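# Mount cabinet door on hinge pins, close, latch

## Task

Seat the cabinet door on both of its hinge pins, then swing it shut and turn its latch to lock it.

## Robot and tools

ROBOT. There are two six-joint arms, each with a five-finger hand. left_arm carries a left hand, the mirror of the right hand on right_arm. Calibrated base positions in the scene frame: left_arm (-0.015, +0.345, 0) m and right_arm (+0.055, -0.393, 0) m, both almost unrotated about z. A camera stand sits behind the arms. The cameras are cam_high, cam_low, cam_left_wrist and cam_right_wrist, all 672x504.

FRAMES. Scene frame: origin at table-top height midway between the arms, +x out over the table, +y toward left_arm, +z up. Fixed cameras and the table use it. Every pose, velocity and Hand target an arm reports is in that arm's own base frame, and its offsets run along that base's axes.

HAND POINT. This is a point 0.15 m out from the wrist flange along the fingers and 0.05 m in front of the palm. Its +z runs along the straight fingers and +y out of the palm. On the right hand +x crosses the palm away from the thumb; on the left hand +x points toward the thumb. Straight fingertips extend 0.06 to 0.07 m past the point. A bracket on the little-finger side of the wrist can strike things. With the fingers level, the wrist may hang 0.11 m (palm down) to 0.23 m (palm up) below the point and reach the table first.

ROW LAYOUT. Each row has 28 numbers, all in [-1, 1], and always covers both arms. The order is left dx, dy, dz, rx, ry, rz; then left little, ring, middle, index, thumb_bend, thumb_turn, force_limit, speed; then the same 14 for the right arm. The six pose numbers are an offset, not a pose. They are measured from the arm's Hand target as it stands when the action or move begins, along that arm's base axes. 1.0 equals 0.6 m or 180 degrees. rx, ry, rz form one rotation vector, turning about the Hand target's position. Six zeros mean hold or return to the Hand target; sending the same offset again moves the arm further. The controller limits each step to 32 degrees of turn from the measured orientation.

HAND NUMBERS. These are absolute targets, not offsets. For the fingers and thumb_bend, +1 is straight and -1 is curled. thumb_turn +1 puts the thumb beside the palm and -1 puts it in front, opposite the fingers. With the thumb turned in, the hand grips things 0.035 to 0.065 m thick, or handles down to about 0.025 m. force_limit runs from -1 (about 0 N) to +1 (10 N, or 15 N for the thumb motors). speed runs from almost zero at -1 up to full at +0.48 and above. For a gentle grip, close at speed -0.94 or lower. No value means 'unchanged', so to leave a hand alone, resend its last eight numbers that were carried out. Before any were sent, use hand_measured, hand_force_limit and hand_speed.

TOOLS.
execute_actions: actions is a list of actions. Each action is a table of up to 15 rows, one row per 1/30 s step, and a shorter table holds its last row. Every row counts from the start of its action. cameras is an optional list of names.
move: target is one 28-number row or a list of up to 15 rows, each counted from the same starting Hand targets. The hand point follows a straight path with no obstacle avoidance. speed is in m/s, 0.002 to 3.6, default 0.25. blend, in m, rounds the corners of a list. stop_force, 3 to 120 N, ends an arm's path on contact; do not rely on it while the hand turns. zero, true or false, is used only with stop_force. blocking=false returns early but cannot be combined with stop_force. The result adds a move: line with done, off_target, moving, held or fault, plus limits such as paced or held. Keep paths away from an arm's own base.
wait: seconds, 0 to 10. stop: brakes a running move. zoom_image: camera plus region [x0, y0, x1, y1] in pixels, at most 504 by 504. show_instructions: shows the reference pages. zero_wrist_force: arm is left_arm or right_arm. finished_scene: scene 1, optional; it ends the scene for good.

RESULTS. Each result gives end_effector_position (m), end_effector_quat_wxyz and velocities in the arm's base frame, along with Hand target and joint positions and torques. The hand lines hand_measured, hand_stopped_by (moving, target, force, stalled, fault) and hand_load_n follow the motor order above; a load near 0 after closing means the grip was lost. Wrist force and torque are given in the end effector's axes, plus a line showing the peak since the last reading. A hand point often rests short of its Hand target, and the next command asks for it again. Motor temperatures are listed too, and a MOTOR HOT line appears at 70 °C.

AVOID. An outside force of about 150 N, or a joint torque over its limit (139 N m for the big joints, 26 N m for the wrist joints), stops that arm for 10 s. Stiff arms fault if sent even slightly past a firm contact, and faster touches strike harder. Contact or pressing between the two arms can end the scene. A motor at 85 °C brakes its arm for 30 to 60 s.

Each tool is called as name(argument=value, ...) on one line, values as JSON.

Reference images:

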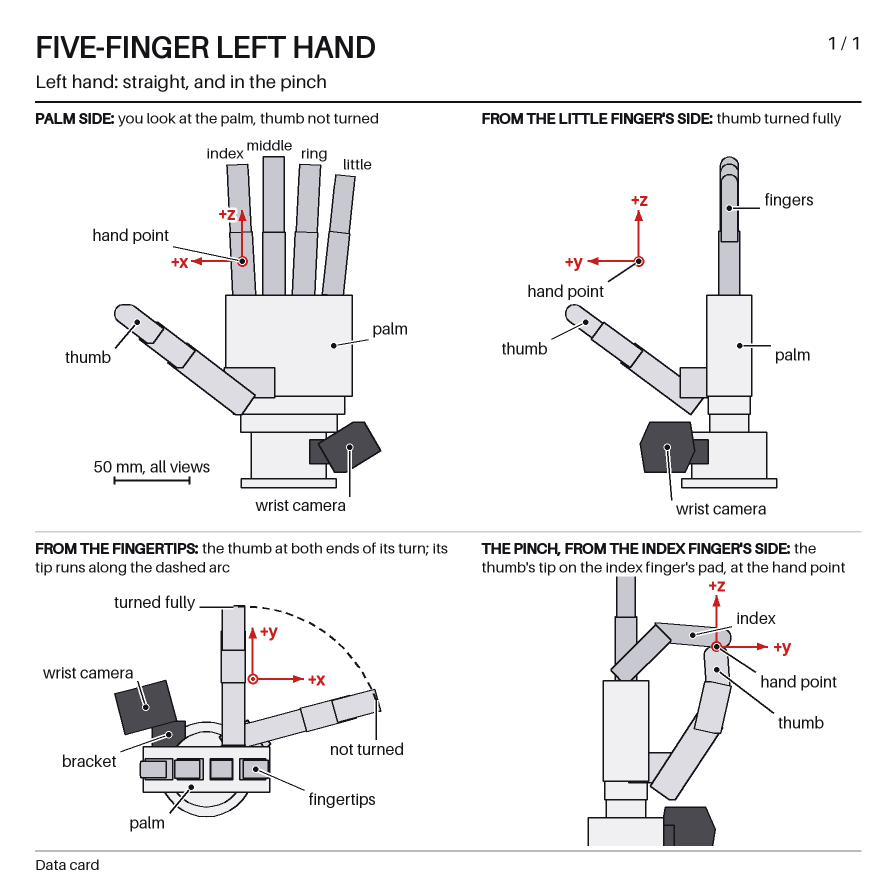

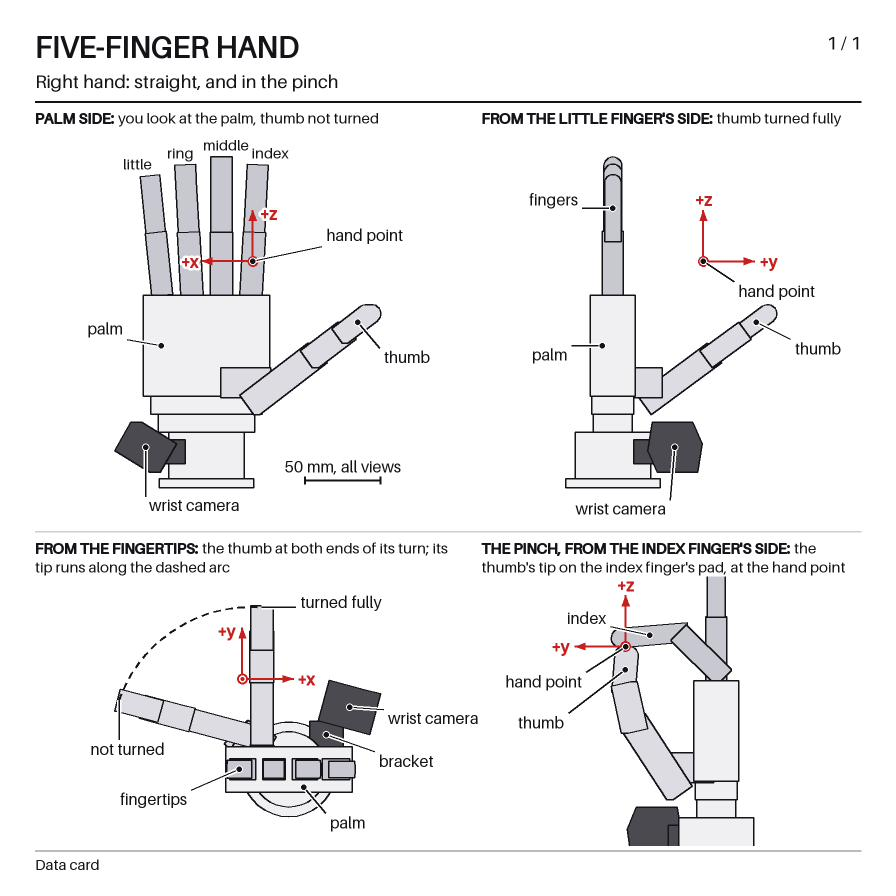

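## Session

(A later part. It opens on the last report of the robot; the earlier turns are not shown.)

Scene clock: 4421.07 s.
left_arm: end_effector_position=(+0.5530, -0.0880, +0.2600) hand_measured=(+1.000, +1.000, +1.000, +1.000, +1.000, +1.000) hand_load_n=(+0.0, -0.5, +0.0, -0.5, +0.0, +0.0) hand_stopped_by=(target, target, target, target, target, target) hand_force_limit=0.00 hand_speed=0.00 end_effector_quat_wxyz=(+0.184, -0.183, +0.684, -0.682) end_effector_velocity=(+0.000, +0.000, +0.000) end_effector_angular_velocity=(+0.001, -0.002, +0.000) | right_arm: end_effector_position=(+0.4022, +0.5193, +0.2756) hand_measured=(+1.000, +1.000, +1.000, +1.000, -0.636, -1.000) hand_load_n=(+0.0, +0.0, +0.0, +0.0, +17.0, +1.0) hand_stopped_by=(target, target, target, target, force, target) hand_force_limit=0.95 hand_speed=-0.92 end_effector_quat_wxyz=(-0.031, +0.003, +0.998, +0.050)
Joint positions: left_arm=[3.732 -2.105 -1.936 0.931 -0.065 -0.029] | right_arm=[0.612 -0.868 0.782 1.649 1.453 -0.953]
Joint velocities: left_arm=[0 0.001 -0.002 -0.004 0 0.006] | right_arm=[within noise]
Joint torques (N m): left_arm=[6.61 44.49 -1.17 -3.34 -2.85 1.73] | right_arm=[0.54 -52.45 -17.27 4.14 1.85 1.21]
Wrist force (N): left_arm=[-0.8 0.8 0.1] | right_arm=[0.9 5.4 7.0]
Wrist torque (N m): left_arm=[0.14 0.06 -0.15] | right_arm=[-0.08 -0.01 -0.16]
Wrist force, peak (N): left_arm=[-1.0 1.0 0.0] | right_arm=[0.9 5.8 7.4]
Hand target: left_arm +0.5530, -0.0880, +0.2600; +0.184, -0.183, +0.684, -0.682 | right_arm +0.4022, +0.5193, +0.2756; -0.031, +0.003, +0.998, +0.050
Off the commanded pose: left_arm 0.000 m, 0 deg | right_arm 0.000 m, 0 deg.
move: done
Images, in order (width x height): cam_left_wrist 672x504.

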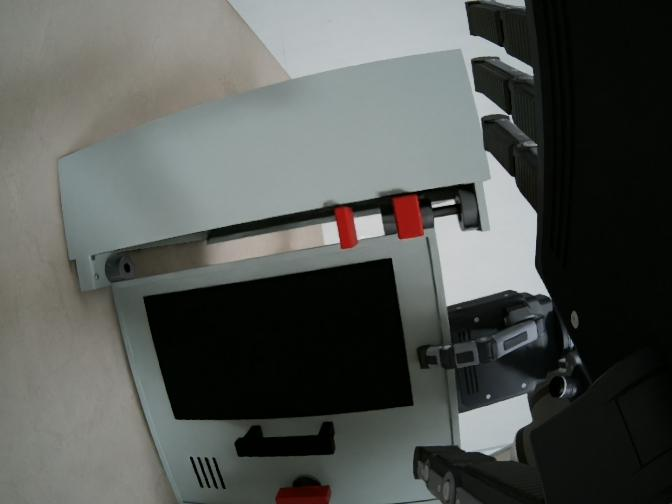

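move(target=[0,0,0,0,0,0,1,1,1,1,1,-1,0,0, 0,0,0,0,0,0,1,1,1,1,1,-1,0.95,-0.5], speed=0.1, cameras=["cam_left_wrist"])

Scene clock: 4444.03 s.
left_arm: end_effector_position=(+0.5530, -0.0880, +0.2600) hand_measured=(+1.000, +1.000, +1.000, +1.000, +1.000, -1.000) hand_load_n=(+0.0, +0.0, +0.0, +0.0, +0.0, +0.0) hand_stopped_by=(target, target, target, target, target, target) hand_force_limit=0.00 hand_speed=0.00 end_effector_quat_wxyz=(+0.184, -0.183, +0.684, -0.682) | right_arm: end_effector_position=(+0.4022, +0.5193, +0.2756) hand_measured=(+1.000, +1.000, +1.000, +1.000, +1.000, -1.000) hand_load_n=(+0.0, +0.0, +0.0, +0.0, +0.0, +0.0) hand_stopped_by=(target, target, target, target, target, target) hand_force_limit=0.95 hand_speed=-0.50 end_effector_quat_wxyz=(-0.031, +0.003, +0.998, +0.050)
Joint positions: left_arm=[3.732 -2.105 -1.936 0.93 -0.065 -0.028] | right_arm=[0.612 -0.868 0.782 1.649 1.453 -0.953]
Joint torques (N m): left_arm=[5.37 43.58 3.23 -1.78 -0.54 1.67] | right_arm=[1.61 -51.37 -16.41 3.31 -2.02 1.25]
Wrist force (N): left_arm=[-0.7 0.7 -0.2] | right_arm=[0.1 1.9 -0.1]
Wrist torque (N m): left_arm=[0.13 0.05 -0.15] | right_arm=[0.32 -0.04 0.17]
Wrist force, peak (N): left_arm=[-0.9 1.1 0.3] | right_arm=[1.1 5.6 7.5]
Hand target: left_arm +0.5530, -0.0880, +0.2600; +0.184, -0.183, +0.684, -0.682 | right_arm +0.4022, +0.5193, +0.2756; -0.031, +0.003, +0.998, +0.050
Off the commanded pose: left_arm 0.000 m, 0 deg | right_arm 0.000 m, 0 deg.
move: done
Images, in order (width x height): cam_left_wrist 672x504.

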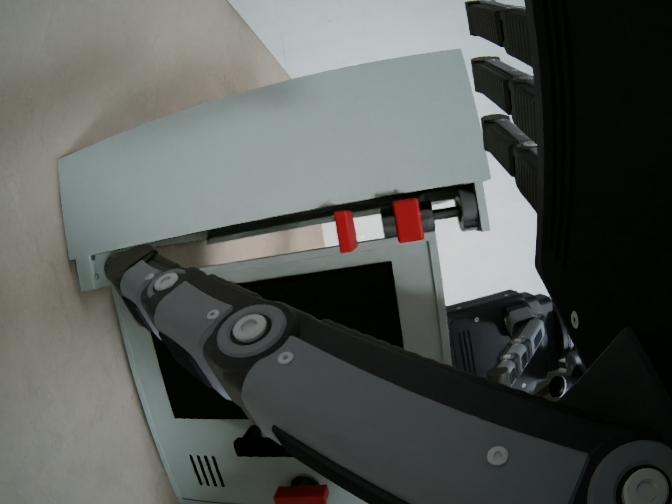

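move(target=[[-0.1,0.2,0.05,0,0,0,1,1,1,1,1,-1,0,0, 0,-0.0067,0,0,0,0,1,1,1,1,1,-1,0.95,-0.5],[-0.1,0.2,0.05,0,0,0,1,1,1,1,1,-1,0,0, 0,-0.0067,0.06,0,0,0,1,1,1,1,1,-1,0.95,-0.5]], speed=[0.1,0.03], cameras=["cam_left_wrist"])

Scene clock: 4454.73 s.
left_arm: end_effector_position=(+0.4930, +0.0320, +0.2900) hand_measured=(+1.000, +1.000, +1.000, +1.000, +1.000, -1.000) hand_load_n=(+0.0, +0.0, +0.0, +0.0, +0.0, +0.5) hand_stopped_by=(target, target, target, target, target, target) hand_force_limit=0.00 hand_speed=0.00 end_effector_quat_wxyz=(+0.184, -0.183, +0.684, -0.682) | right_arm: end_effector_position=(+0.4022, +0.5152, +0.3115) hand_measured=(+1.000, +1.000, +1.000, +1.000, +1.000, -1.000) hand_load_n=(+0.0, +0.0, +0.0, +0.0, +0.0, +0.0) hand_stopped_by=(target, target, target, target, target, target) hand_force_limit=0.95 hand_speed=-0.50 end_effector_quat_wxyz=(-0.031, +0.003, +0.998, +0.051)
Joint positions: left_arm=[4.016 -2.04 -1.935 0.84 -0.35 -0.003] | right_arm=[0.607 -0.862 0.679 1.746 1.453 -0.959]
Joint torques (N m): left_arm=[6.46 41.91 26.52 -3.71 -2.76 1.69] | right_arm=[-2.4 -42.69 -27.75 4.56 -0.01 -1.54]
Wrist force (N): left_arm=[-1.1 0.3 0.1] | right_arm=[0.6 2.1 -0.3]
Wrist torque (N m): left_arm=[0.06 0.19 -0.17] | right_arm=[0.33 -0.12 0.19]
Wrist force, peak (N): left_arm=[-1.2 1.0 -0.6] | right_arm=[0.8 2.3 -0.2]
Hand target: left_arm +0.4930, +0.0320, +0.2900; +0.184, -0.183, +0.684, -0.682 | right_arm +0.4022, +0.5153, +0.3116; -0.031, +0.003, +0.998, +0.050
Off the commanded pose: left_arm 0.000 m, 0 deg | right_arm 0.000 m, 0 deg.
move: done
Images, in order (width x height): cam_left_wrist 672x504.

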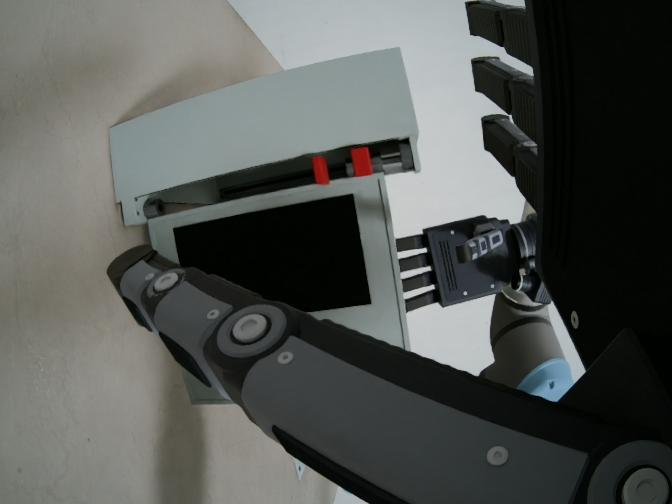

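move(target=[-0.1,0.15,0.0,0,0,0,1,1,1,1,1,-1,0,0, 0,0,0.2,0,0,0,1,1,1,1,1,-1,0.95,-0.5], speed=0.08, cameras=["all"])

Scene clock: 4462.47 s.
left_arm: end_effector_position=(+0.4331, +0.1219, +0.2900) hand_measured=(+1.000, +1.000, +1.000, +1.000, +1.000, -1.000) hand_load_n=(+0.0, +0.0, +0.0, +0.0, +0.0, +0.0) hand_stopped_by=(target, target, target, target, target, target) hand_force_limit=0.00 hand_speed=0.00 end_effector_quat_wxyz=(+0.184, -0.183, +0.684, -0.682) | right_arm: end_effector_position=(+0.4012, +0.5142, +0.4303) hand_measured=(+1.000, +1.000, +1.000, +1.000, +1.000, -1.000) hand_load_n=(+0.0, +0.0, +0.0, +0.0, +0.0, +0.0) hand_stopped_by=(target, target, target, target, target, target) hand_force_limit=0.95 hand_speed=-0.50 end_effector_quat_wxyz=(-0.007, +0.007, +0.996, +0.093) end_effector_velocity=(+0.000, +0.001, +0.002) end_effector_angular_velocity=(+0.008, -0.002, -0.001)
Joint positions: left_arm=[4.233 -2.062 -1.898 0.822 -0.566 -0.001] | right_arm=[0.589 -0.695 0.035 2.137 1.409 -0.96]
Joint velocities: left_arm=[within noise] | right_arm=[-0.001 -0.001 -0.003 -0.002 -0.006 0]
Joint torques (N m): left_arm=[7.35 28.3 26.81 -3.86 -2.55 1.73] | right_arm=[-7.59 -60.53 -23.85 1.46 -3.09 -1.59]
Wrist force (N): left_arm=[-1.2 0.8 -0.1] | right_arm=[0.4 2.0 0.1]
Wrist torque (N m): left_arm=[0.14 0.17 -0.15] | right_arm=[0.29 -0.11 0.17]
Wrist force, peak (N): left_arm=[-1.5 0.9 -0.2] | right_arm=[0.6 2.7 0.0]
Hand target: left_arm +0.4330, +0.1220, +0.2900; +0.184, -0.183, +0.684, -0.682 | right_arm +0.4022, +0.5153, +0.4316; -0.031, +0.003, +0.998, +0.050
Off the commanded pose: left_arm 0.000 m, 0 deg | right_arm 0.002 m, 6 deg.
elbow stopped short (right arm): the move would have taken joint 3 (elbow) straighter than the controller allows.
move: off_target (right_arm)

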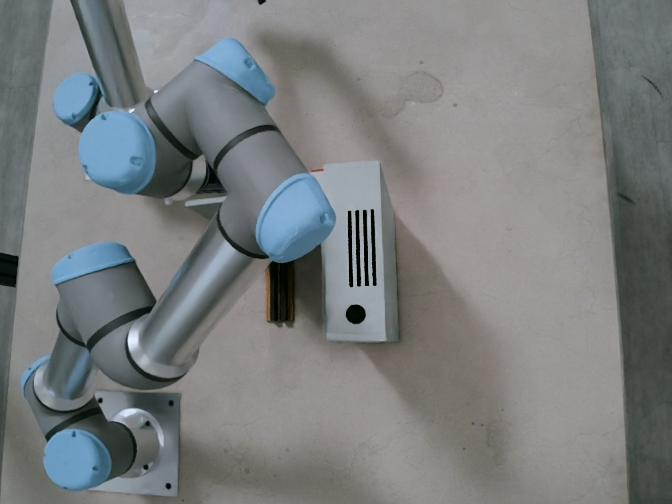

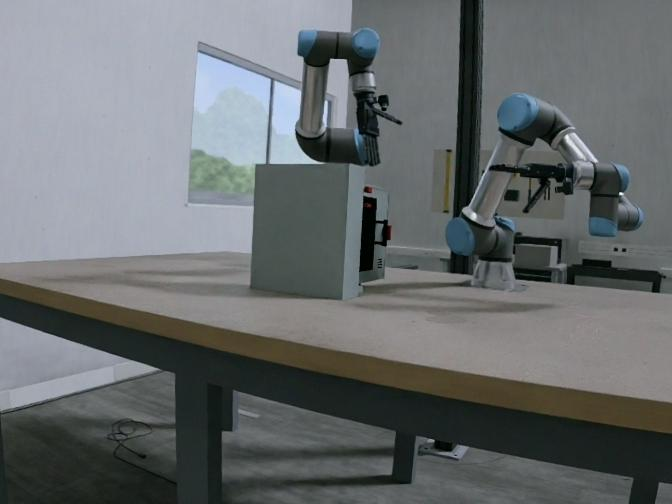

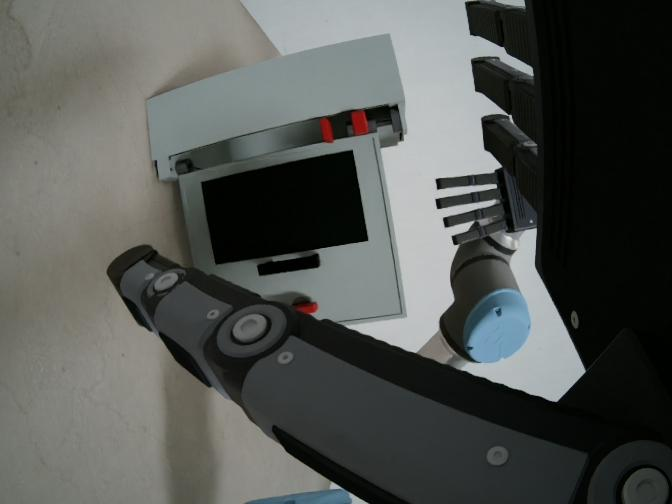

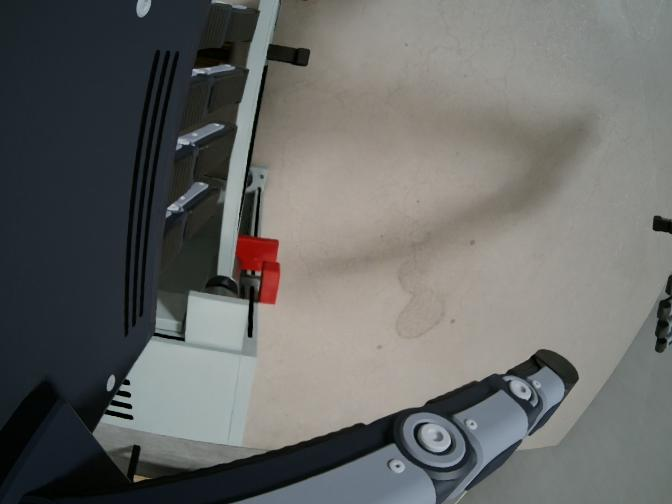

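zoom_image(camera="cam_high", region=[150, 140, 430, 350])

zoom_image(camera="cam_low", region=[220, 60, 500, 320])

Scaled by 1.800 from the camera's 672x504 image, which has a finer 960x720 frame.

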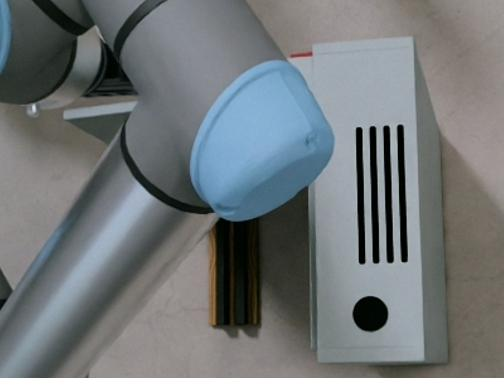

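Scaled by 1.800 from the camera's 672x504 image, which has a finer 960x720 frame.

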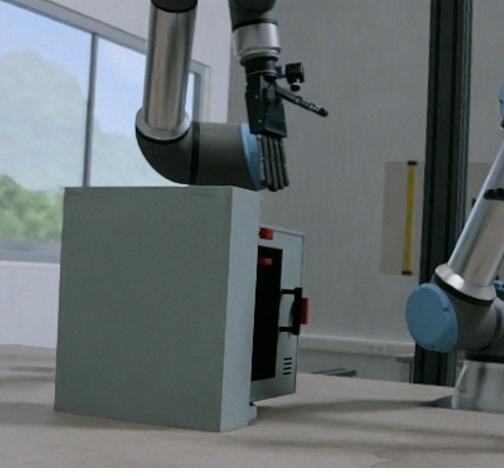

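move(target=[0,0,0,0,0,0,1,1,1,1,1,1,0,0, -0.05,-0.33,-0.02,0,0,0,1,1,1,1,1,-1,0.95,-0.5], speed=0.15, cameras=["all"])

Scene clock: 4497.57 s.
left_arm: end_effector_position=(+0.4330, +0.1220, +0.2900) hand_measured=(+1.000, +1.000, +1.000, +1.000, +1.000, +1.000) hand_load_n=(+0.0, +0.0, +0.0, +0.0, +0.0, +0.0) hand_stopped_by=(target, target, target, target, target, target) hand_force_limit=0.00 hand_speed=0.00 end_effector_quat_wxyz=(+0.184, -0.183, +0.684, -0.682) | right_arm: end_effector_position=(+0.3722, +0.3173, +0.4196) hand_measured=(+1.000, +1.000, +1.000, +1.000, +1.000, -1.000) hand_load_n=(+0.0, +0.5, +0.0, +0.0, +0.0, +0.0) hand_stopped_by=(target, target, target, target, target, target) hand_force_limit=0.95 hand_speed=-0.50 end_effector_quat_wxyz=(-0.031, +0.003, +0.998, +0.050)
Joint positions: left_arm=[4.233 -2.062 -1.898 0.822 -0.566 -0.001] | right_arm=[0.259 -1.28 1.046 1.838 1.458 -1.308]
Joint torques (N m): left_arm=[5.43 28.21 22.72 -2.7 -0.74 1.3] | right_arm=[-7.74 -41.54 -10.58 1.03 -2.02 -1.4]
Wrist force (N): left_arm=[-0.9 0.9 -0.1] | right_arm=[0.4 1.9 0.0]
Wrist torque (N m): left_arm=[0.16 0.14 -0.12] | right_arm=[0.28 -0.08 0.20]
Wrist force, peak (N): left_arm=[-1.4 1.2 -0.4] | right_arm=[0.4 3.0 0.0]
Hand target: left_arm +0.4330, +0.1220, +0.2900; +0.184, -0.183, +0.684, -0.682 | right_arm +0.3722, +0.3173, +0.4196; -0.031, +0.003, +0.998, +0.050
Off the commanded pose: left_arm 0.000 m, 0 deg | right_arm 0.000 m, 0 deg.
move: done

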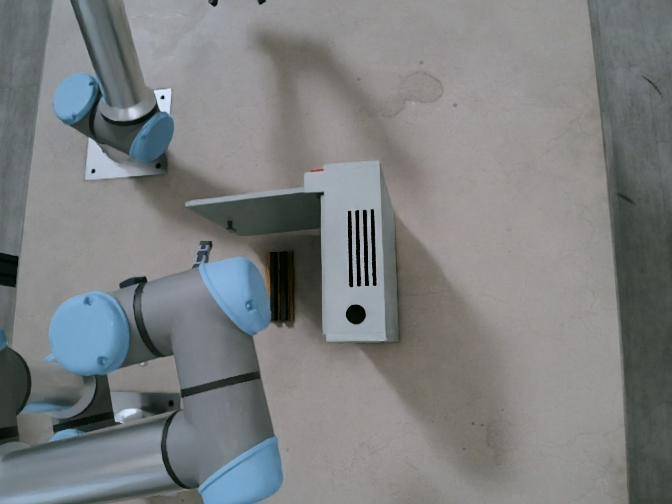

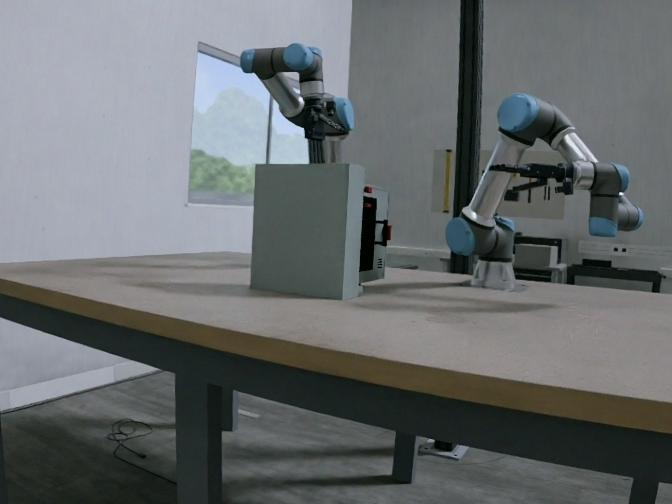

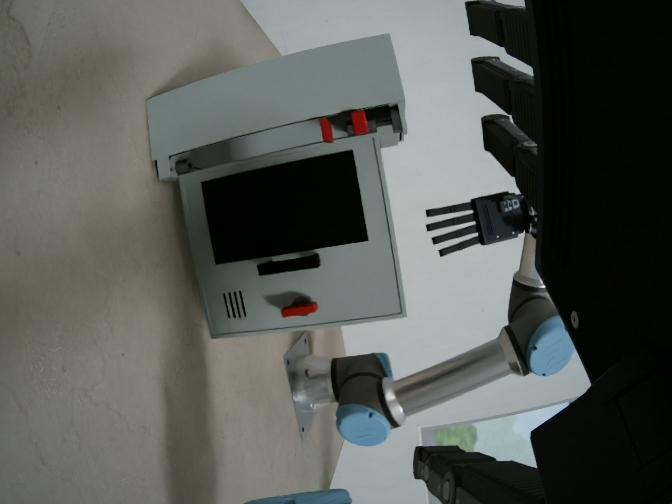

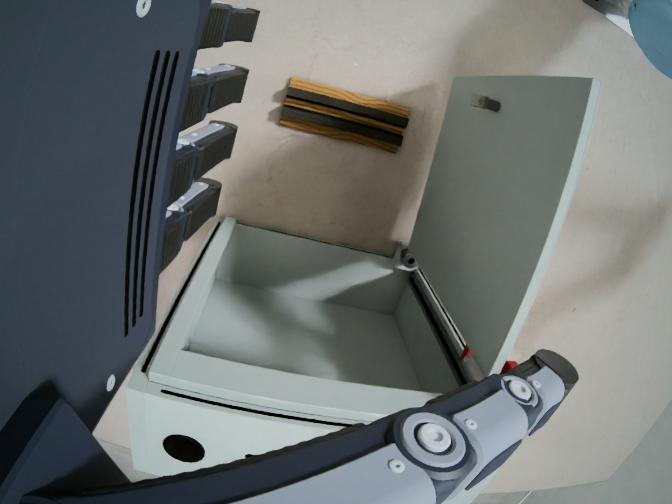

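zoom_image(camera="cam_right_wrist", region=[260, 50, 520, 290])

zoom_image(camera="cam_high", region=[170, 150, 420, 350])

Scaled by 1.938 from the camera's 672x504 image, which has a finer 960x720 frame.

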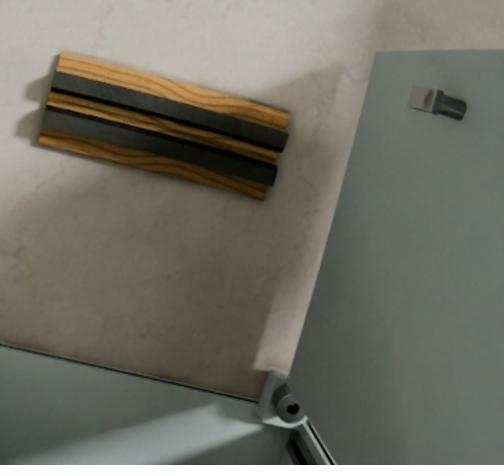

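Scaled by 2.016 from the camera's 672x504 image, which has a finer 960x720 frame.

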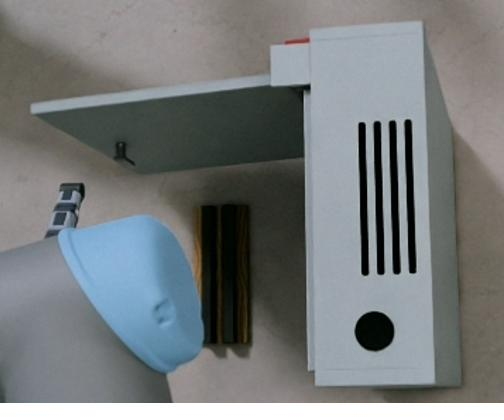

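move(target=[[0.0333,-0.1667,0,0,0,0,1,1,1,1,1,1,0,0, 0,0,0,0,0,0,1,1,1,1,1,-1,0.95,-0.5],[0.0333,-0.38,-0.3,0,0,0,1,1,1,1,1,1,0,0, 0,0,0,0,0,0,1,1,1,1,1,-1,0.95,-0.5]], speed=0.12, cameras=["cam_left_wrist"])

Scene clock: 4569.83 s.
left_arm: end_effector_position=(+0.4530, -0.1060, +0.1101) hand_measured=(+1.000, +1.000, +1.000, +1.000, +1.000, +1.000) hand_load_n=(+0.0, +0.0, +0.0, +0.0, +0.0, +0.0) hand_stopped_by=(target, target, target, target, target, target) hand_force_limit=0.00 hand_speed=0.00 end_effector_quat_wxyz=(+0.184, -0.183, +0.684, -0.682) | right_arm: end_effector_position=(+0.3722, +0.3173, +0.4196) hand_measured=(+1.000, +1.000, +1.000, +1.000, +1.000, -1.000) hand_load_n=(+0.0, +0.0, +0.0, +0.0, +0.0, +0.0) hand_stopped_by=(target, target, target, target, target, target) hand_force_limit=0.95 hand_speed=-0.50 end_effector_quat_wxyz=(-0.031, +0.003, +0.998, +0.050)
Joint positions: left_arm=[3.846 -2.365 -2.221 1.456 -0.179 -0.008] | right_arm=[0.259 -1.28 1.046 1.838 1.457 -1.309]
Joint torques (N m): left_arm=[-5.01 30.09 16.26 2.32 2.94 -1.52] | right_arm=[-8.41 -41.45 -10.88 1.12 -2.78 -1.57]
Wrist force (N): left_arm=[-0.7 0.3 -0.5] | right_arm=[0.1 1.7 -0.1]
Wrist torque (N m): left_arm=[0.12 0.03 0.08] | right_arm=[0.26 -0.02 0.18]
Wrist force, peak (N): left_arm=[-1.6 0.9 -0.8] | right_arm=[0.6 2.3 -0.2]
Hand target: left_arm +0.4530, -0.1060, +0.1100; +0.184, -0.183, +0.684, -0.682 | right_arm +0.3722, +0.3173, +0.4196; -0.031, +0.003, +0.998, +0.050
Off the commanded pose: left_arm 0.000 m, 0 deg | right_arm 0.000 m, 0 deg.
move: done
Images, in order (width x height): cam_left_wrist 672x504.

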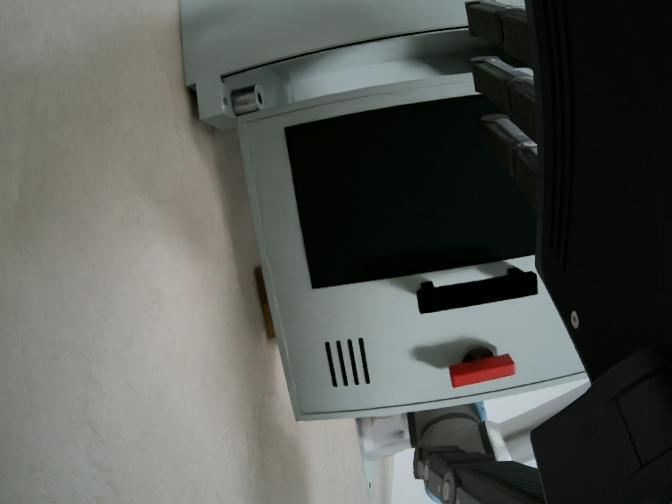

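zoom_image(camera="cam_left_wrist", region=[180, 220, 340, 380])

zoom_image(camera="cam_left_wrist", region=[160, 50, 320, 210])

Scaled by 3.150 from the camera's 672x504 image, which has a finer 960x720 frame.

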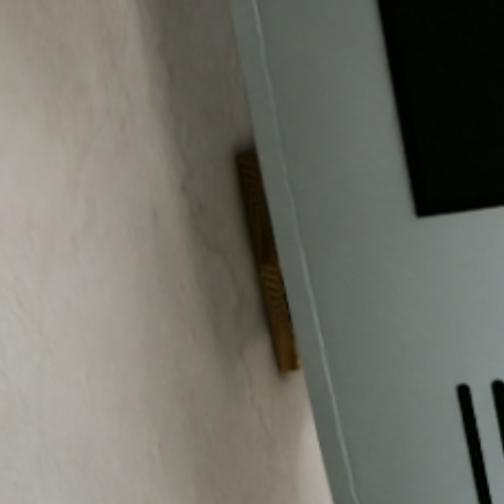

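Scaled by 3.150 from the camera's 672x504 image, which has a finer 960x720 frame.

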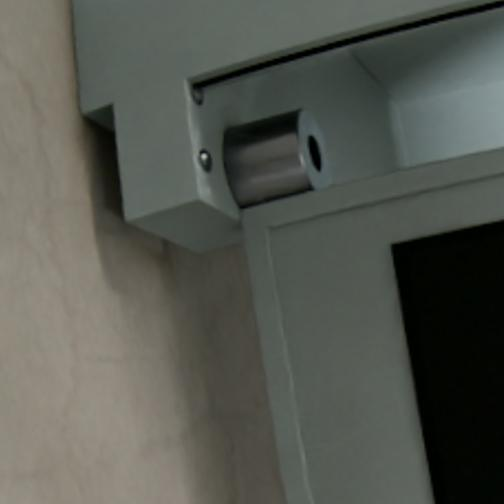

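move(target=[0,0,0,0,0,0,1,1,1,1,1,1,0,0, 0,-0.1833,0,0,0,0,1,1,1,1,1,-1,0.95,-0.5], speed=0.15, cameras=["cam_right_wrist"])

zoom_image(camera="cam_right_wrist", region=[340, 60, 540, 210])

zoom_image(camera="cam_right_wrist", region=[420, 180, 620, 330])

Scene clock: 4597.43 s.
left_arm: end_effector_position=(+0.4530, -0.1060, +0.1100) hand_measured=(+1.000, +1.000, +1.000, +1.000, +1.000, +1.000) hand_load_n=(+0.0, +0.0, +0.0, +0.0, +0.0, +0.0) hand_stopped_by=(target, target, target, target, target, target) hand_force_limit=0.00 hand_speed=0.00 end_effector_quat_wxyz=(+0.184, -0.183, +0.684, -0.682) | right_arm: end_effector_position=(+0.3722, +0.2074, +0.4196) hand_measured=(+1.000, +1.000, +1.000, +1.000, +1.000, -1.000) hand_load_n=(+0.0, +0.0, +0.0, +0.0, +0.0, +0.0) hand_stopped_by=(target, target, target, target, target, target) hand_force_limit=0.95 hand_speed=-0.50 end_effector_quat_wxyz=(-0.031, +0.003, +0.998, +0.050)
Joint positions: left_arm=[3.845 -2.366 -2.221 1.456 -0.179 -0.008] | right_arm=[-0.031 -1.413 1.22 1.828 1.472 -1.6]
Joint torques (N m): left_arm=[-6.2 35.1 16.16 2.3 2.59 -1.45] | right_arm=[-6.95 -34.4 -10.12 1.33 -2.7 -1.29]
Wrist force (N): left_arm=[-0.5 0.3 -0.6] | right_arm=[0.8 1.7 -0.1]
Wrist torque (N m): left_arm=[0.12 0.00 0.08] | right_arm=[0.23 -0.10 0.23]
Wrist force, peak (N): left_arm=[-1.3 0.2 -0.7] | right_arm=[0.1 2.7 -0.2]
Hand target: left_arm +0.4530, -0.1060, +0.1100; +0.184, -0.183, +0.684, -0.682 | right_arm +0.3722, +0.2073, +0.4196; -0.031, +0.003, +0.998, +0.050
Off the commanded pose: left_arm 0.000 m, 0 deg | right_arm 0.000 m, 0 deg.
move: done
Images, in order (width x height): cam_right_wrist 672x504.

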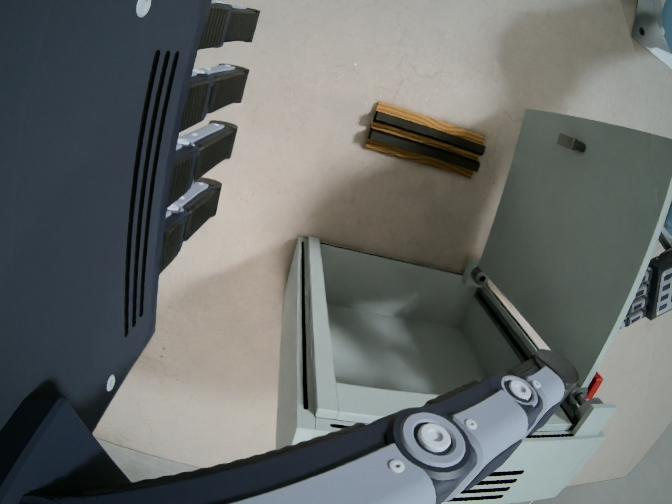

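Scaled by 2.520 from the camera's 672x504 image, which has a finer 960x720 frame.

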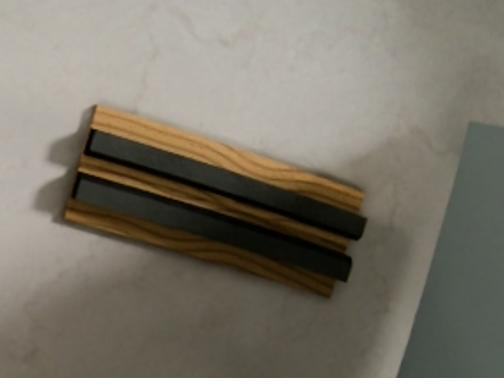

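Scaled by 2.520 from the camera's 672x504 image, which has a finer 960x720 frame.

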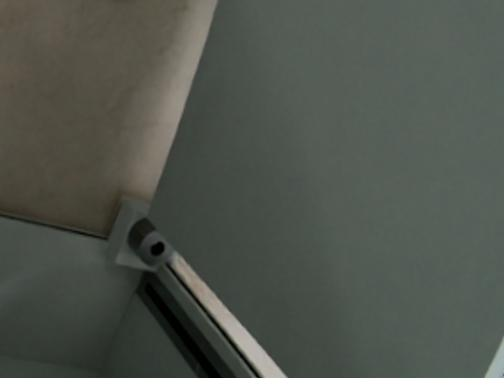

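move(target=[-0.1383,0.4,-0.0167,0,0,0,1,1,1,1,1,1,0,0, 0,-0.2,0.05,0,0,0,1,1,1,1,1,-1,0.95,-0.5], speed=0.15, cameras=["cam_left_wrist"])

zoom_image(camera="cam_left_wrist", region=[200, 200, 400, 400])

Scene clock: 4683.77 s.
left_arm: end_effector_position=(+0.3700, +0.1338, +0.1000) hand_measured=(+1.000, +1.000, +1.000, +1.000, +1.000, +1.000) hand_load_n=(+0.0, +0.0, +0.0, +0.0, +0.0, +0.0) hand_stopped_by=(target, target, target, target, target, target) hand_force_limit=0.00 hand_speed=0.00 end_effector_quat_wxyz=(+0.184, -0.183, +0.684, -0.682) | right_arm: end_effector_position=(+0.3722, +0.0873, +0.4496) hand_measured=(+1.000, +1.000, +1.000, +1.000, +1.000, -1.000) hand_load_n=(+0.5, +0.0, +0.0, -0.5, +0.0, +0.0) hand_stopped_by=(target, target, target, target, target, target) hand_force_limit=0.95 hand_speed=-0.50 end_effector_quat_wxyz=(-0.031, +0.003, +0.998, +0.050)
Joint positions: left_arm=[4.371 -2.439 -1.986 1.286 -0.705 0] | right_arm=[-0.377 -1.452 1.194 1.923 1.499 -1.946]
Joint torques (N m): left_arm=[6.65 32.54 18.51 -4.01 -2.89 1.67] | right_arm=[-6.67 -18.12 -26.3 4.8 1.93 -1.25]
Wrist force (N): left_arm=[-1.2 0.5 -0.5] | right_arm=[1.1 1.9 0.0]
Wrist torque (N m): left_arm=[0.11 0.11 -0.17] | right_arm=[0.27 -0.14 0.23]
Wrist force, peak (N): left_arm=[-1.3 0.3 -1.5] | right_arm=[1.1 2.1 0.2]
Hand target: left_arm +0.3700, +0.1340, +0.1000; +0.184, -0.183, +0.684, -0.682 | right_arm +0.3722, +0.0873, +0.4496; -0.031, +0.003, +0.998, +0.050
Off the commanded pose: left_arm 0.000 m, 0 deg | right_arm 0.000 m, 0 deg.
move: done
Images, in order (width x height): cam_left_wrist 672x504.

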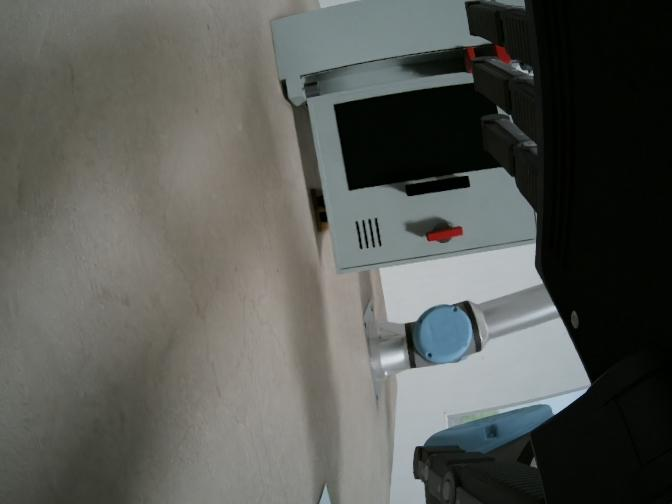

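Scaled by 2.520 from the camera's 672x504 image, which has a finer 960x720 frame.

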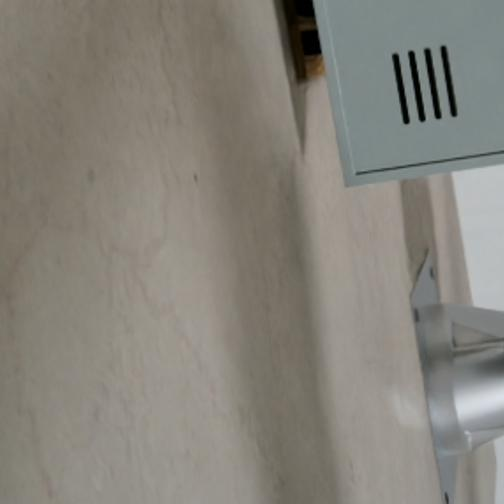

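zoom_image(camera="cam_left_wrist", region=[280, 160, 360, 260])

Scaled by 5.040 from the camera's 672x504 image, which has a finer 960x720 frame.

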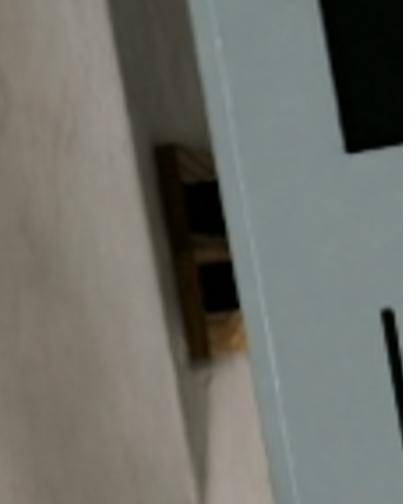

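move(target=[[-0.0383,-0.39,0.125,0,0,-0.1667,1,1,1,1,1,-1,0,0, 0,-0.4,0.0,0,0,0,1,1,1,1,1,-1,0.95,-0.5]], speed=0.15, cameras=["cam_left_wrist"])

Scene clock: 4744.23 s.
left_arm: end_effector_position=(+0.3470, -0.0999, +0.1749) hand_measured=(+1.000, +1.000, +1.000, +1.000, +1.000, -1.000) hand_load_n=(+0.0, +0.0, +0.0, +0.0, +0.0, +0.0) hand_stopped_by=(target, target, target, target, target, target) hand_force_limit=0.00 hand_speed=0.00 end_effector_quat_wxyz=(+0.001, +0.000, +0.708, -0.706) | right_arm: end_effector_position=(+0.3722, -0.1526, +0.4496) hand_measured=(+1.000, +1.000, +1.000, +1.000, +1.000, -1.000) hand_load_n=(-0.5, +0.0, +0.0, +0.0, +0.0, +0.0) hand_stopped_by=(target, target, target, target, target, target) hand_force_limit=0.95 hand_speed=-0.50 end_effector_quat_wxyz=(-0.031, +0.003, +0.998, +0.050)
Joint positions: left_arm=[3.855 -2.204 -2.164 1.229 -0.712 0] | right_arm=[-0.905 -1.257 0.958 1.987 1.556 -2.472]
Joint torques (N m): left_arm=[-5.72 40.36 18.89 -4.11 2.52 -1.44] | right_arm=[-9.52 -29.49 -24.51 4.77 1.88 -1.42]
Wrist force (N): left_arm=[-1.3 0.7 -0.6] | right_arm=[0.6 1.5 0.1]
Wrist torque (N m): left_arm=[0.19 0.11 -0.08] | right_arm=[0.23 -0.09 0.20]
Wrist force, peak (N): left_arm=[-1.5 1.0 -1.3] | right_arm=[1.3 2.6 -0.1]
Hand target: left_arm +0.3470, -0.1000, +0.1750; +0.001, +0.000, +0.708, -0.706 | right_arm +0.3722, -0.1527, +0.4496; -0.031, +0.003, +0.998, +0.050
Off the commanded pose: left_arm 0.000 m, 0 deg | right_arm 0.000 m, 0 deg.
move: done
Images, in order (width x height): cam_left_wrist 672x504.

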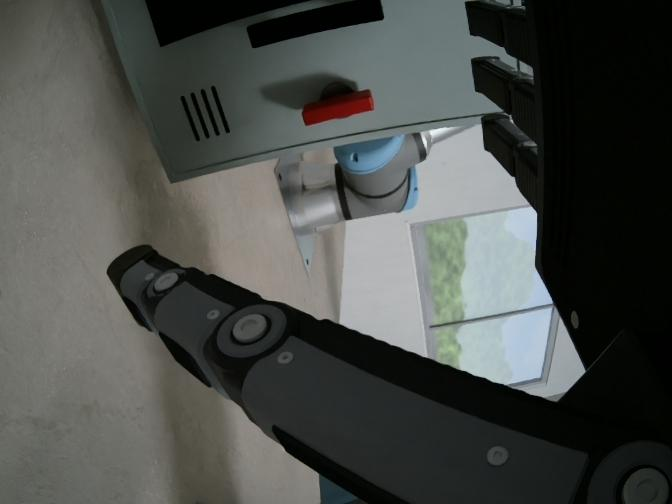

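move(target=[0,-0.1,0,0,0,0,1,1,1,1,1,-1,0,0, 0,0,0.0,0,0,0,1,1,1,1,1,-1,0.95,-0.5], speed=0.06)

move(target=[0,-0.05,0,0,0,0,1,1,1,1,1,-1,0,0, 0,0,0.0,0,0,0,1,1,1,1,1,-1,0.95,-0.5], speed=0.015, stop_force=3, cameras=["cam_left_wrist", "cam_high"])

Scene clock: 4754.33 s.
left_arm: end_effector_position=(+0.3470, -0.1599, +0.1750) hand_measured=(+1.000, +1.000, +1.000, +1.000, +1.000, -1.000) hand_load_n=(+0.0, +0.0, +0.0, +0.0, +0.0, +0.0) hand_stopped_by=(target, target, target, target, target, target) hand_force_limit=0.00 hand_speed=0.00 end_effector_quat_wxyz=(+0.001, +0.000, +0.708, -0.706) | right_arm: end_effector_position=(+0.3722, -0.1527, +0.4496) hand_measured=(+1.000, +1.000, +1.000, +1.000, +1.000, -1.000) hand_load_n=(+0.0, +0.0, +0.0, +0.0, +0.0, -0.5) hand_stopped_by=(target, target, target, target, target, target) hand_force_limit=0.95 hand_speed=-0.50 end_effector_quat_wxyz=(-0.031, +0.003, +0.998, +0.050)
Joint positions: left_arm=[3.727 -2.186 -2.217 1.265 -0.584 0] | right_arm=[-0.905 -1.257 0.958 1.987 1.556 -2.472]
Joint torques (N m): left_arm=[-6.07 38.96 -6.95 1.67 2.61 -1.45] | right_arm=[-8.85 -26.93 -26.09 4.68 1.94 -1.44]
Wrist force (N): left_arm=[-1.2 0.4 -0.4] | right_arm=[0.8 1.4 0.4]
Wrist torque (N m): left_arm=[0.12 0.12 0.08] | right_arm=[0.18 -0.12 0.21]
Wrist force, peak (N): left_arm=[-1.6 0.9 -0.8] | right_arm=[0.9 1.9 0.1]
Hand target: left_arm +0.3470, -0.1600, +0.1750; +0.001, +0.000, +0.708, -0.706 | right_arm +0.3722, -0.1527, +0.4496; -0.031, +0.003, +0.998, +0.050
Off the commanded pose: left_arm 0.000 m, 0 deg | right_arm 0.000 m, 0 deg.
move: done

Scene clock: 4757.33 s.
left_arm: end_effector_position=(+0.3470, -0.1900, +0.1750) hand_measured=(+1.000, +1.000, +1.000, +1.000, +1.000, -1.000) hand_load_n=(+0.0, +0.0, +0.0, +0.0, +0.0, +0.0) hand_stopped_by=(target, target, target, target, target, target) hand_force_limit=0.00 hand_speed=0.00 end_effector_quat_wxyz=(+0.001, +0.000, +0.708, -0.706) | right_arm: end_effector_position=(+0.3722, -0.1527, +0.4496) hand_measured=(+1.000, +1.000, +1.000, +1.000, +1.000, -1.000) hand_load_n=(+0.0, +0.0, +0.0, +0.0, +0.0, +0.0) hand_stopped_by=(target, target, target, target, target, target) hand_force_limit=0.95 hand_speed=-0.50 end_effector_quat_wxyz=(-0.031, +0.003, +0.998, +0.050)
Joint positions: left_arm=[3.656 -2.18 -2.234 1.277 -0.513 -0.001] | right_arm=[-0.905 -1.257 0.958 1.987 1.556 -2.472]
Joint torques (N m): left_arm=[-6.34 39.78 -7.62 1.76 2.47 -1.48] | right_arm=[-6.63 -27.12 -25.97 4.56 1.92 -1.57]
Wrist force (N): left_arm=[-1.2 0.4 -0.3] | right_arm=[0.5 1.6 -0.1]
Wrist torque (N m): left_arm=[0.10 0.14 0.11] | right_arm=[0.24 -0.08 0.20]
Wrist force, peak (N): left_arm=[-1.5 0.7 -0.6] | right_arm=[0.6 1.9 0.3]
Hand target: left_arm +0.3470, -0.1900, +0.1750; +0.001, +0.000, +0.708, -0.706 | right_arm +0.3722, -0.1527, +0.4496; -0.031, +0.003, +0.998, +0.050
Off the commanded pose: left_arm 0.000 m, 0 deg | right_arm 0.000 m, 0 deg.
move: done
Images, in order (width x height): cam_high 672x504, cam_left_wrist 672x504.

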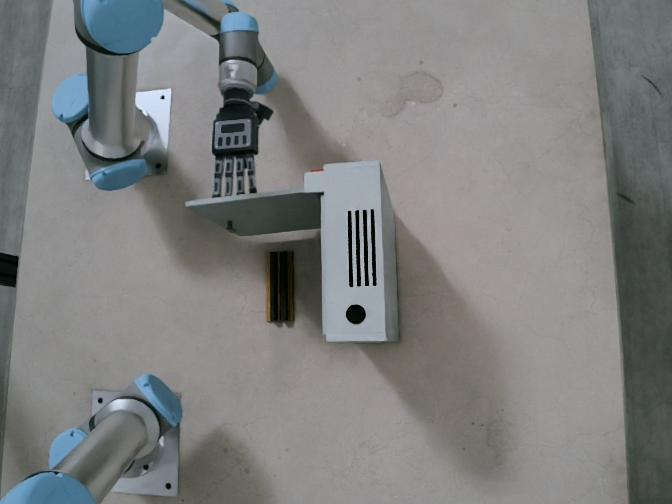

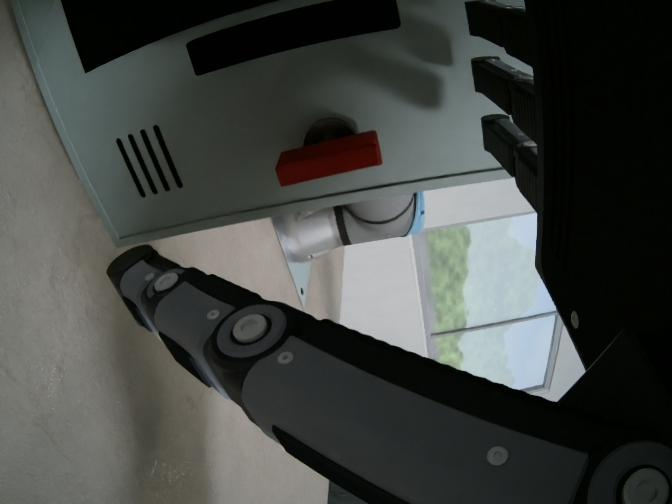

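move(target=[0,-0.0333,0,0,0,0,1,1,1,1,1,-1,0,0, 0,0,0.0,0,0,0,1,1,1,1,1,-1,0.95,-0.5], speed=0.015, stop_force=3, cameras=["cam_left_wrist", "cam_high"])

Scene clock: 4765.53 s.
left_arm: end_effector_position=(+0.3470, -0.2100, +0.1750) hand_measured=(+1.000, +1.000, +1.000, +1.000, +1.000, -1.000) hand_load_n=(+0.0, +0.0, +0.0, +0.0, +0.0, +0.0) hand_stopped_by=(target, target, target, target, target, target) hand_force_limit=0.00 hand_speed=0.00 end_effector_quat_wxyz=(+0.001, +0.000, +0.708, -0.706) | right_arm: end_effector_position=(+0.3722, -0.1527, +0.4496) hand_measured=(+1.000, +1.000, +1.000, +1.000, +1.000, -1.000) hand_load_n=(+0.0, +0.0, +0.0, +0.0, +0.0, +0.0) hand_stopped_by=(target, target, target, target, target, target) hand_force_limit=0.95 hand_speed=-0.50 end_effector_quat_wxyz=(-0.031, +0.003, +0.998, +0.050)
Joint positions: left_arm=[3.607 -2.178 -2.241 1.282 -0.464 -0.001] | right_arm=[-0.905 -1.257 0.958 1.987 1.556 -2.472]
Joint torques (N m): left_arm=[-5.7 39.11 -7.28 1.83 2.61 -1.41] | right_arm=[-4.88 -27.03 -25.59 4.6 1.88 -1.6]
Wrist force (N): left_arm=[-1.2 0.5 -0.7] | right_arm=[0.5 1.5 0.0]
Wrist torque (N m): left_arm=[0.12 0.11 0.08] | right_arm=[0.23 -0.08 0.20]
Wrist force, peak (N): left_arm=[-1.7 0.7 -0.8] | right_arm=[0.8 1.8 0.1]
Hand target: left_arm +0.3470, -0.2100, +0.1750; +0.001, +0.000, +0.708, -0.706 | right_arm +0.3722, -0.1527, +0.4496; -0.031, +0.003, +0.998, +0.050
Off the commanded pose: left_arm 0.000 m, 0 deg | right_arm 0.000 m, 0 deg.
move: done
Images, in order (width x height): cam_high 672x504, cam_left_wrist 672x504.

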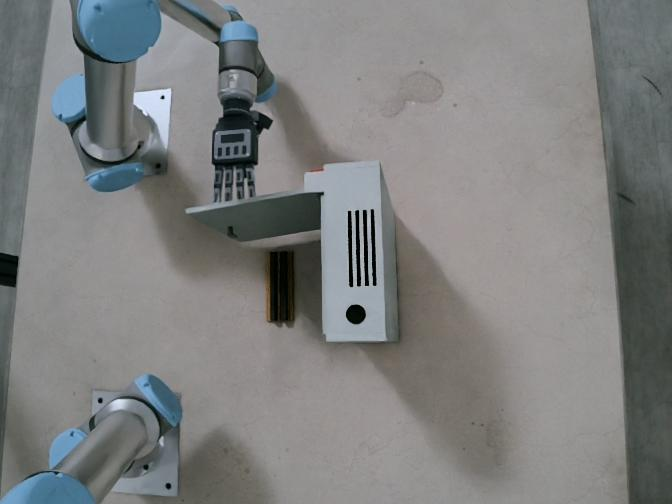

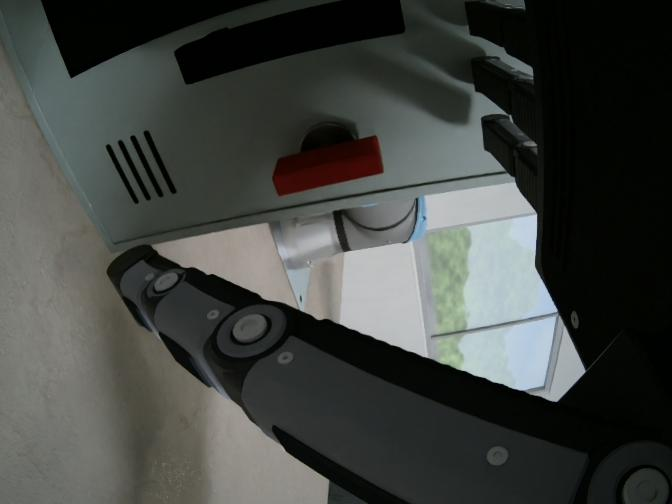

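move(target=[[-0.0273,-0.0315,0,0,0,0.0833,1,1,1,1,1,-1,0,0, 0,0,0.0,0,0,0,1,1,1,1,1,-1,0.95,-0.5],[-0.03,-0.1267,0,0,0,0.1667,1,1,1,1,1,-1,0,0, 0,0,0.0,0,0,0,1,1,1,1,1,-1,0.95,-0.5]], speed=0.06, blend=0.005, cameras=["cam_left_wrist", "cam_high"])

Scene clock: 4786.90 s.
left_arm: end_effector_position=(+0.3290, -0.2860, +0.1750) hand_measured=(+1.000, +1.000, +1.000, +1.000, +1.000, -1.000) hand_load_n=(+0.0, +0.0, +0.5, +0.0, +0.0, +0.0) hand_stopped_by=(target, target, target, target, target, target) hand_force_limit=0.00 hand_speed=0.00 end_effector_quat_wxyz=(+0.184, -0.183, +0.684, -0.682) | right_arm: end_effector_position=(+0.3722, -0.1527, +0.4496) hand_measured=(+1.000, +1.000, +1.000, +1.000, +1.000, -1.000) hand_load_n=(+0.0, +0.0, +0.0, +0.0, +0.0, +0.0) hand_stopped_by=(target, target, target, target, target, target) hand_force_limit=0.95 hand_speed=-0.50 end_effector_quat_wxyz=(-0.031, +0.003, +0.998, +0.050)
Joint positions: left_arm=[3.509 -2.109 -2.664 1.619 0.157 0.015] | right_arm=[-0.905 -1.257 0.958 1.987 1.556 -2.472]
Joint torques (N m): left_arm=[-6.08 30.36 -13 -2.97 2.61 1.61] | right_arm=[-1.36 -27.21 -25.51 4.68 1.91 -1.39]
Wrist force (N): left_arm=[-1.2 0.4 -0.4] | right_arm=[0.4 1.5 0.2]
Wrist torque (N m): left_arm=[0.15 0.12 -0.17] | right_arm=[0.21 -0.07 0.18]
Wrist force, peak (N): left_arm=[-1.6 0.8 -0.7] | right_arm=[0.7 2.0 0.3]
Hand target: left_arm +0.3290, -0.2860, +0.1750; +0.184, -0.183, +0.684, -0.682 | right_arm +0.3722, -0.1527, +0.4496; -0.031, +0.003, +0.998, +0.050
Off the commanded pose: left_arm 0.000 m, 0 deg | right_arm 0.000 m, 0 deg.
move: done
Images, in order (width x height): cam_high 672x504, cam_left_wrist 672x504.

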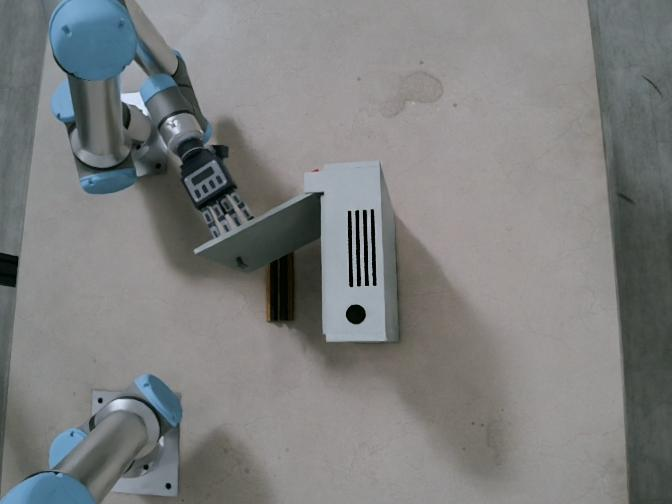

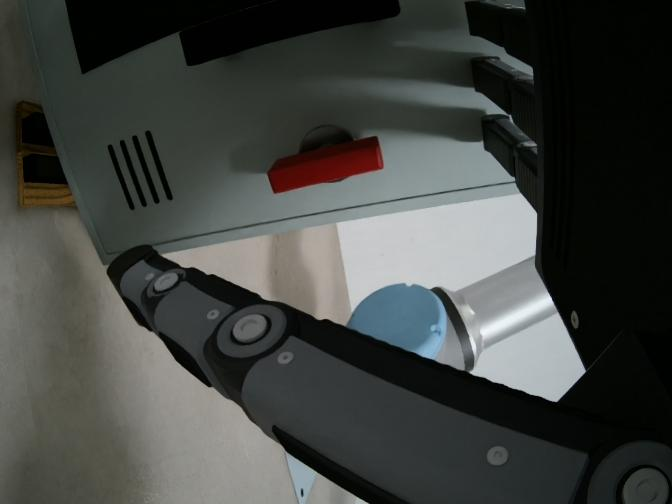

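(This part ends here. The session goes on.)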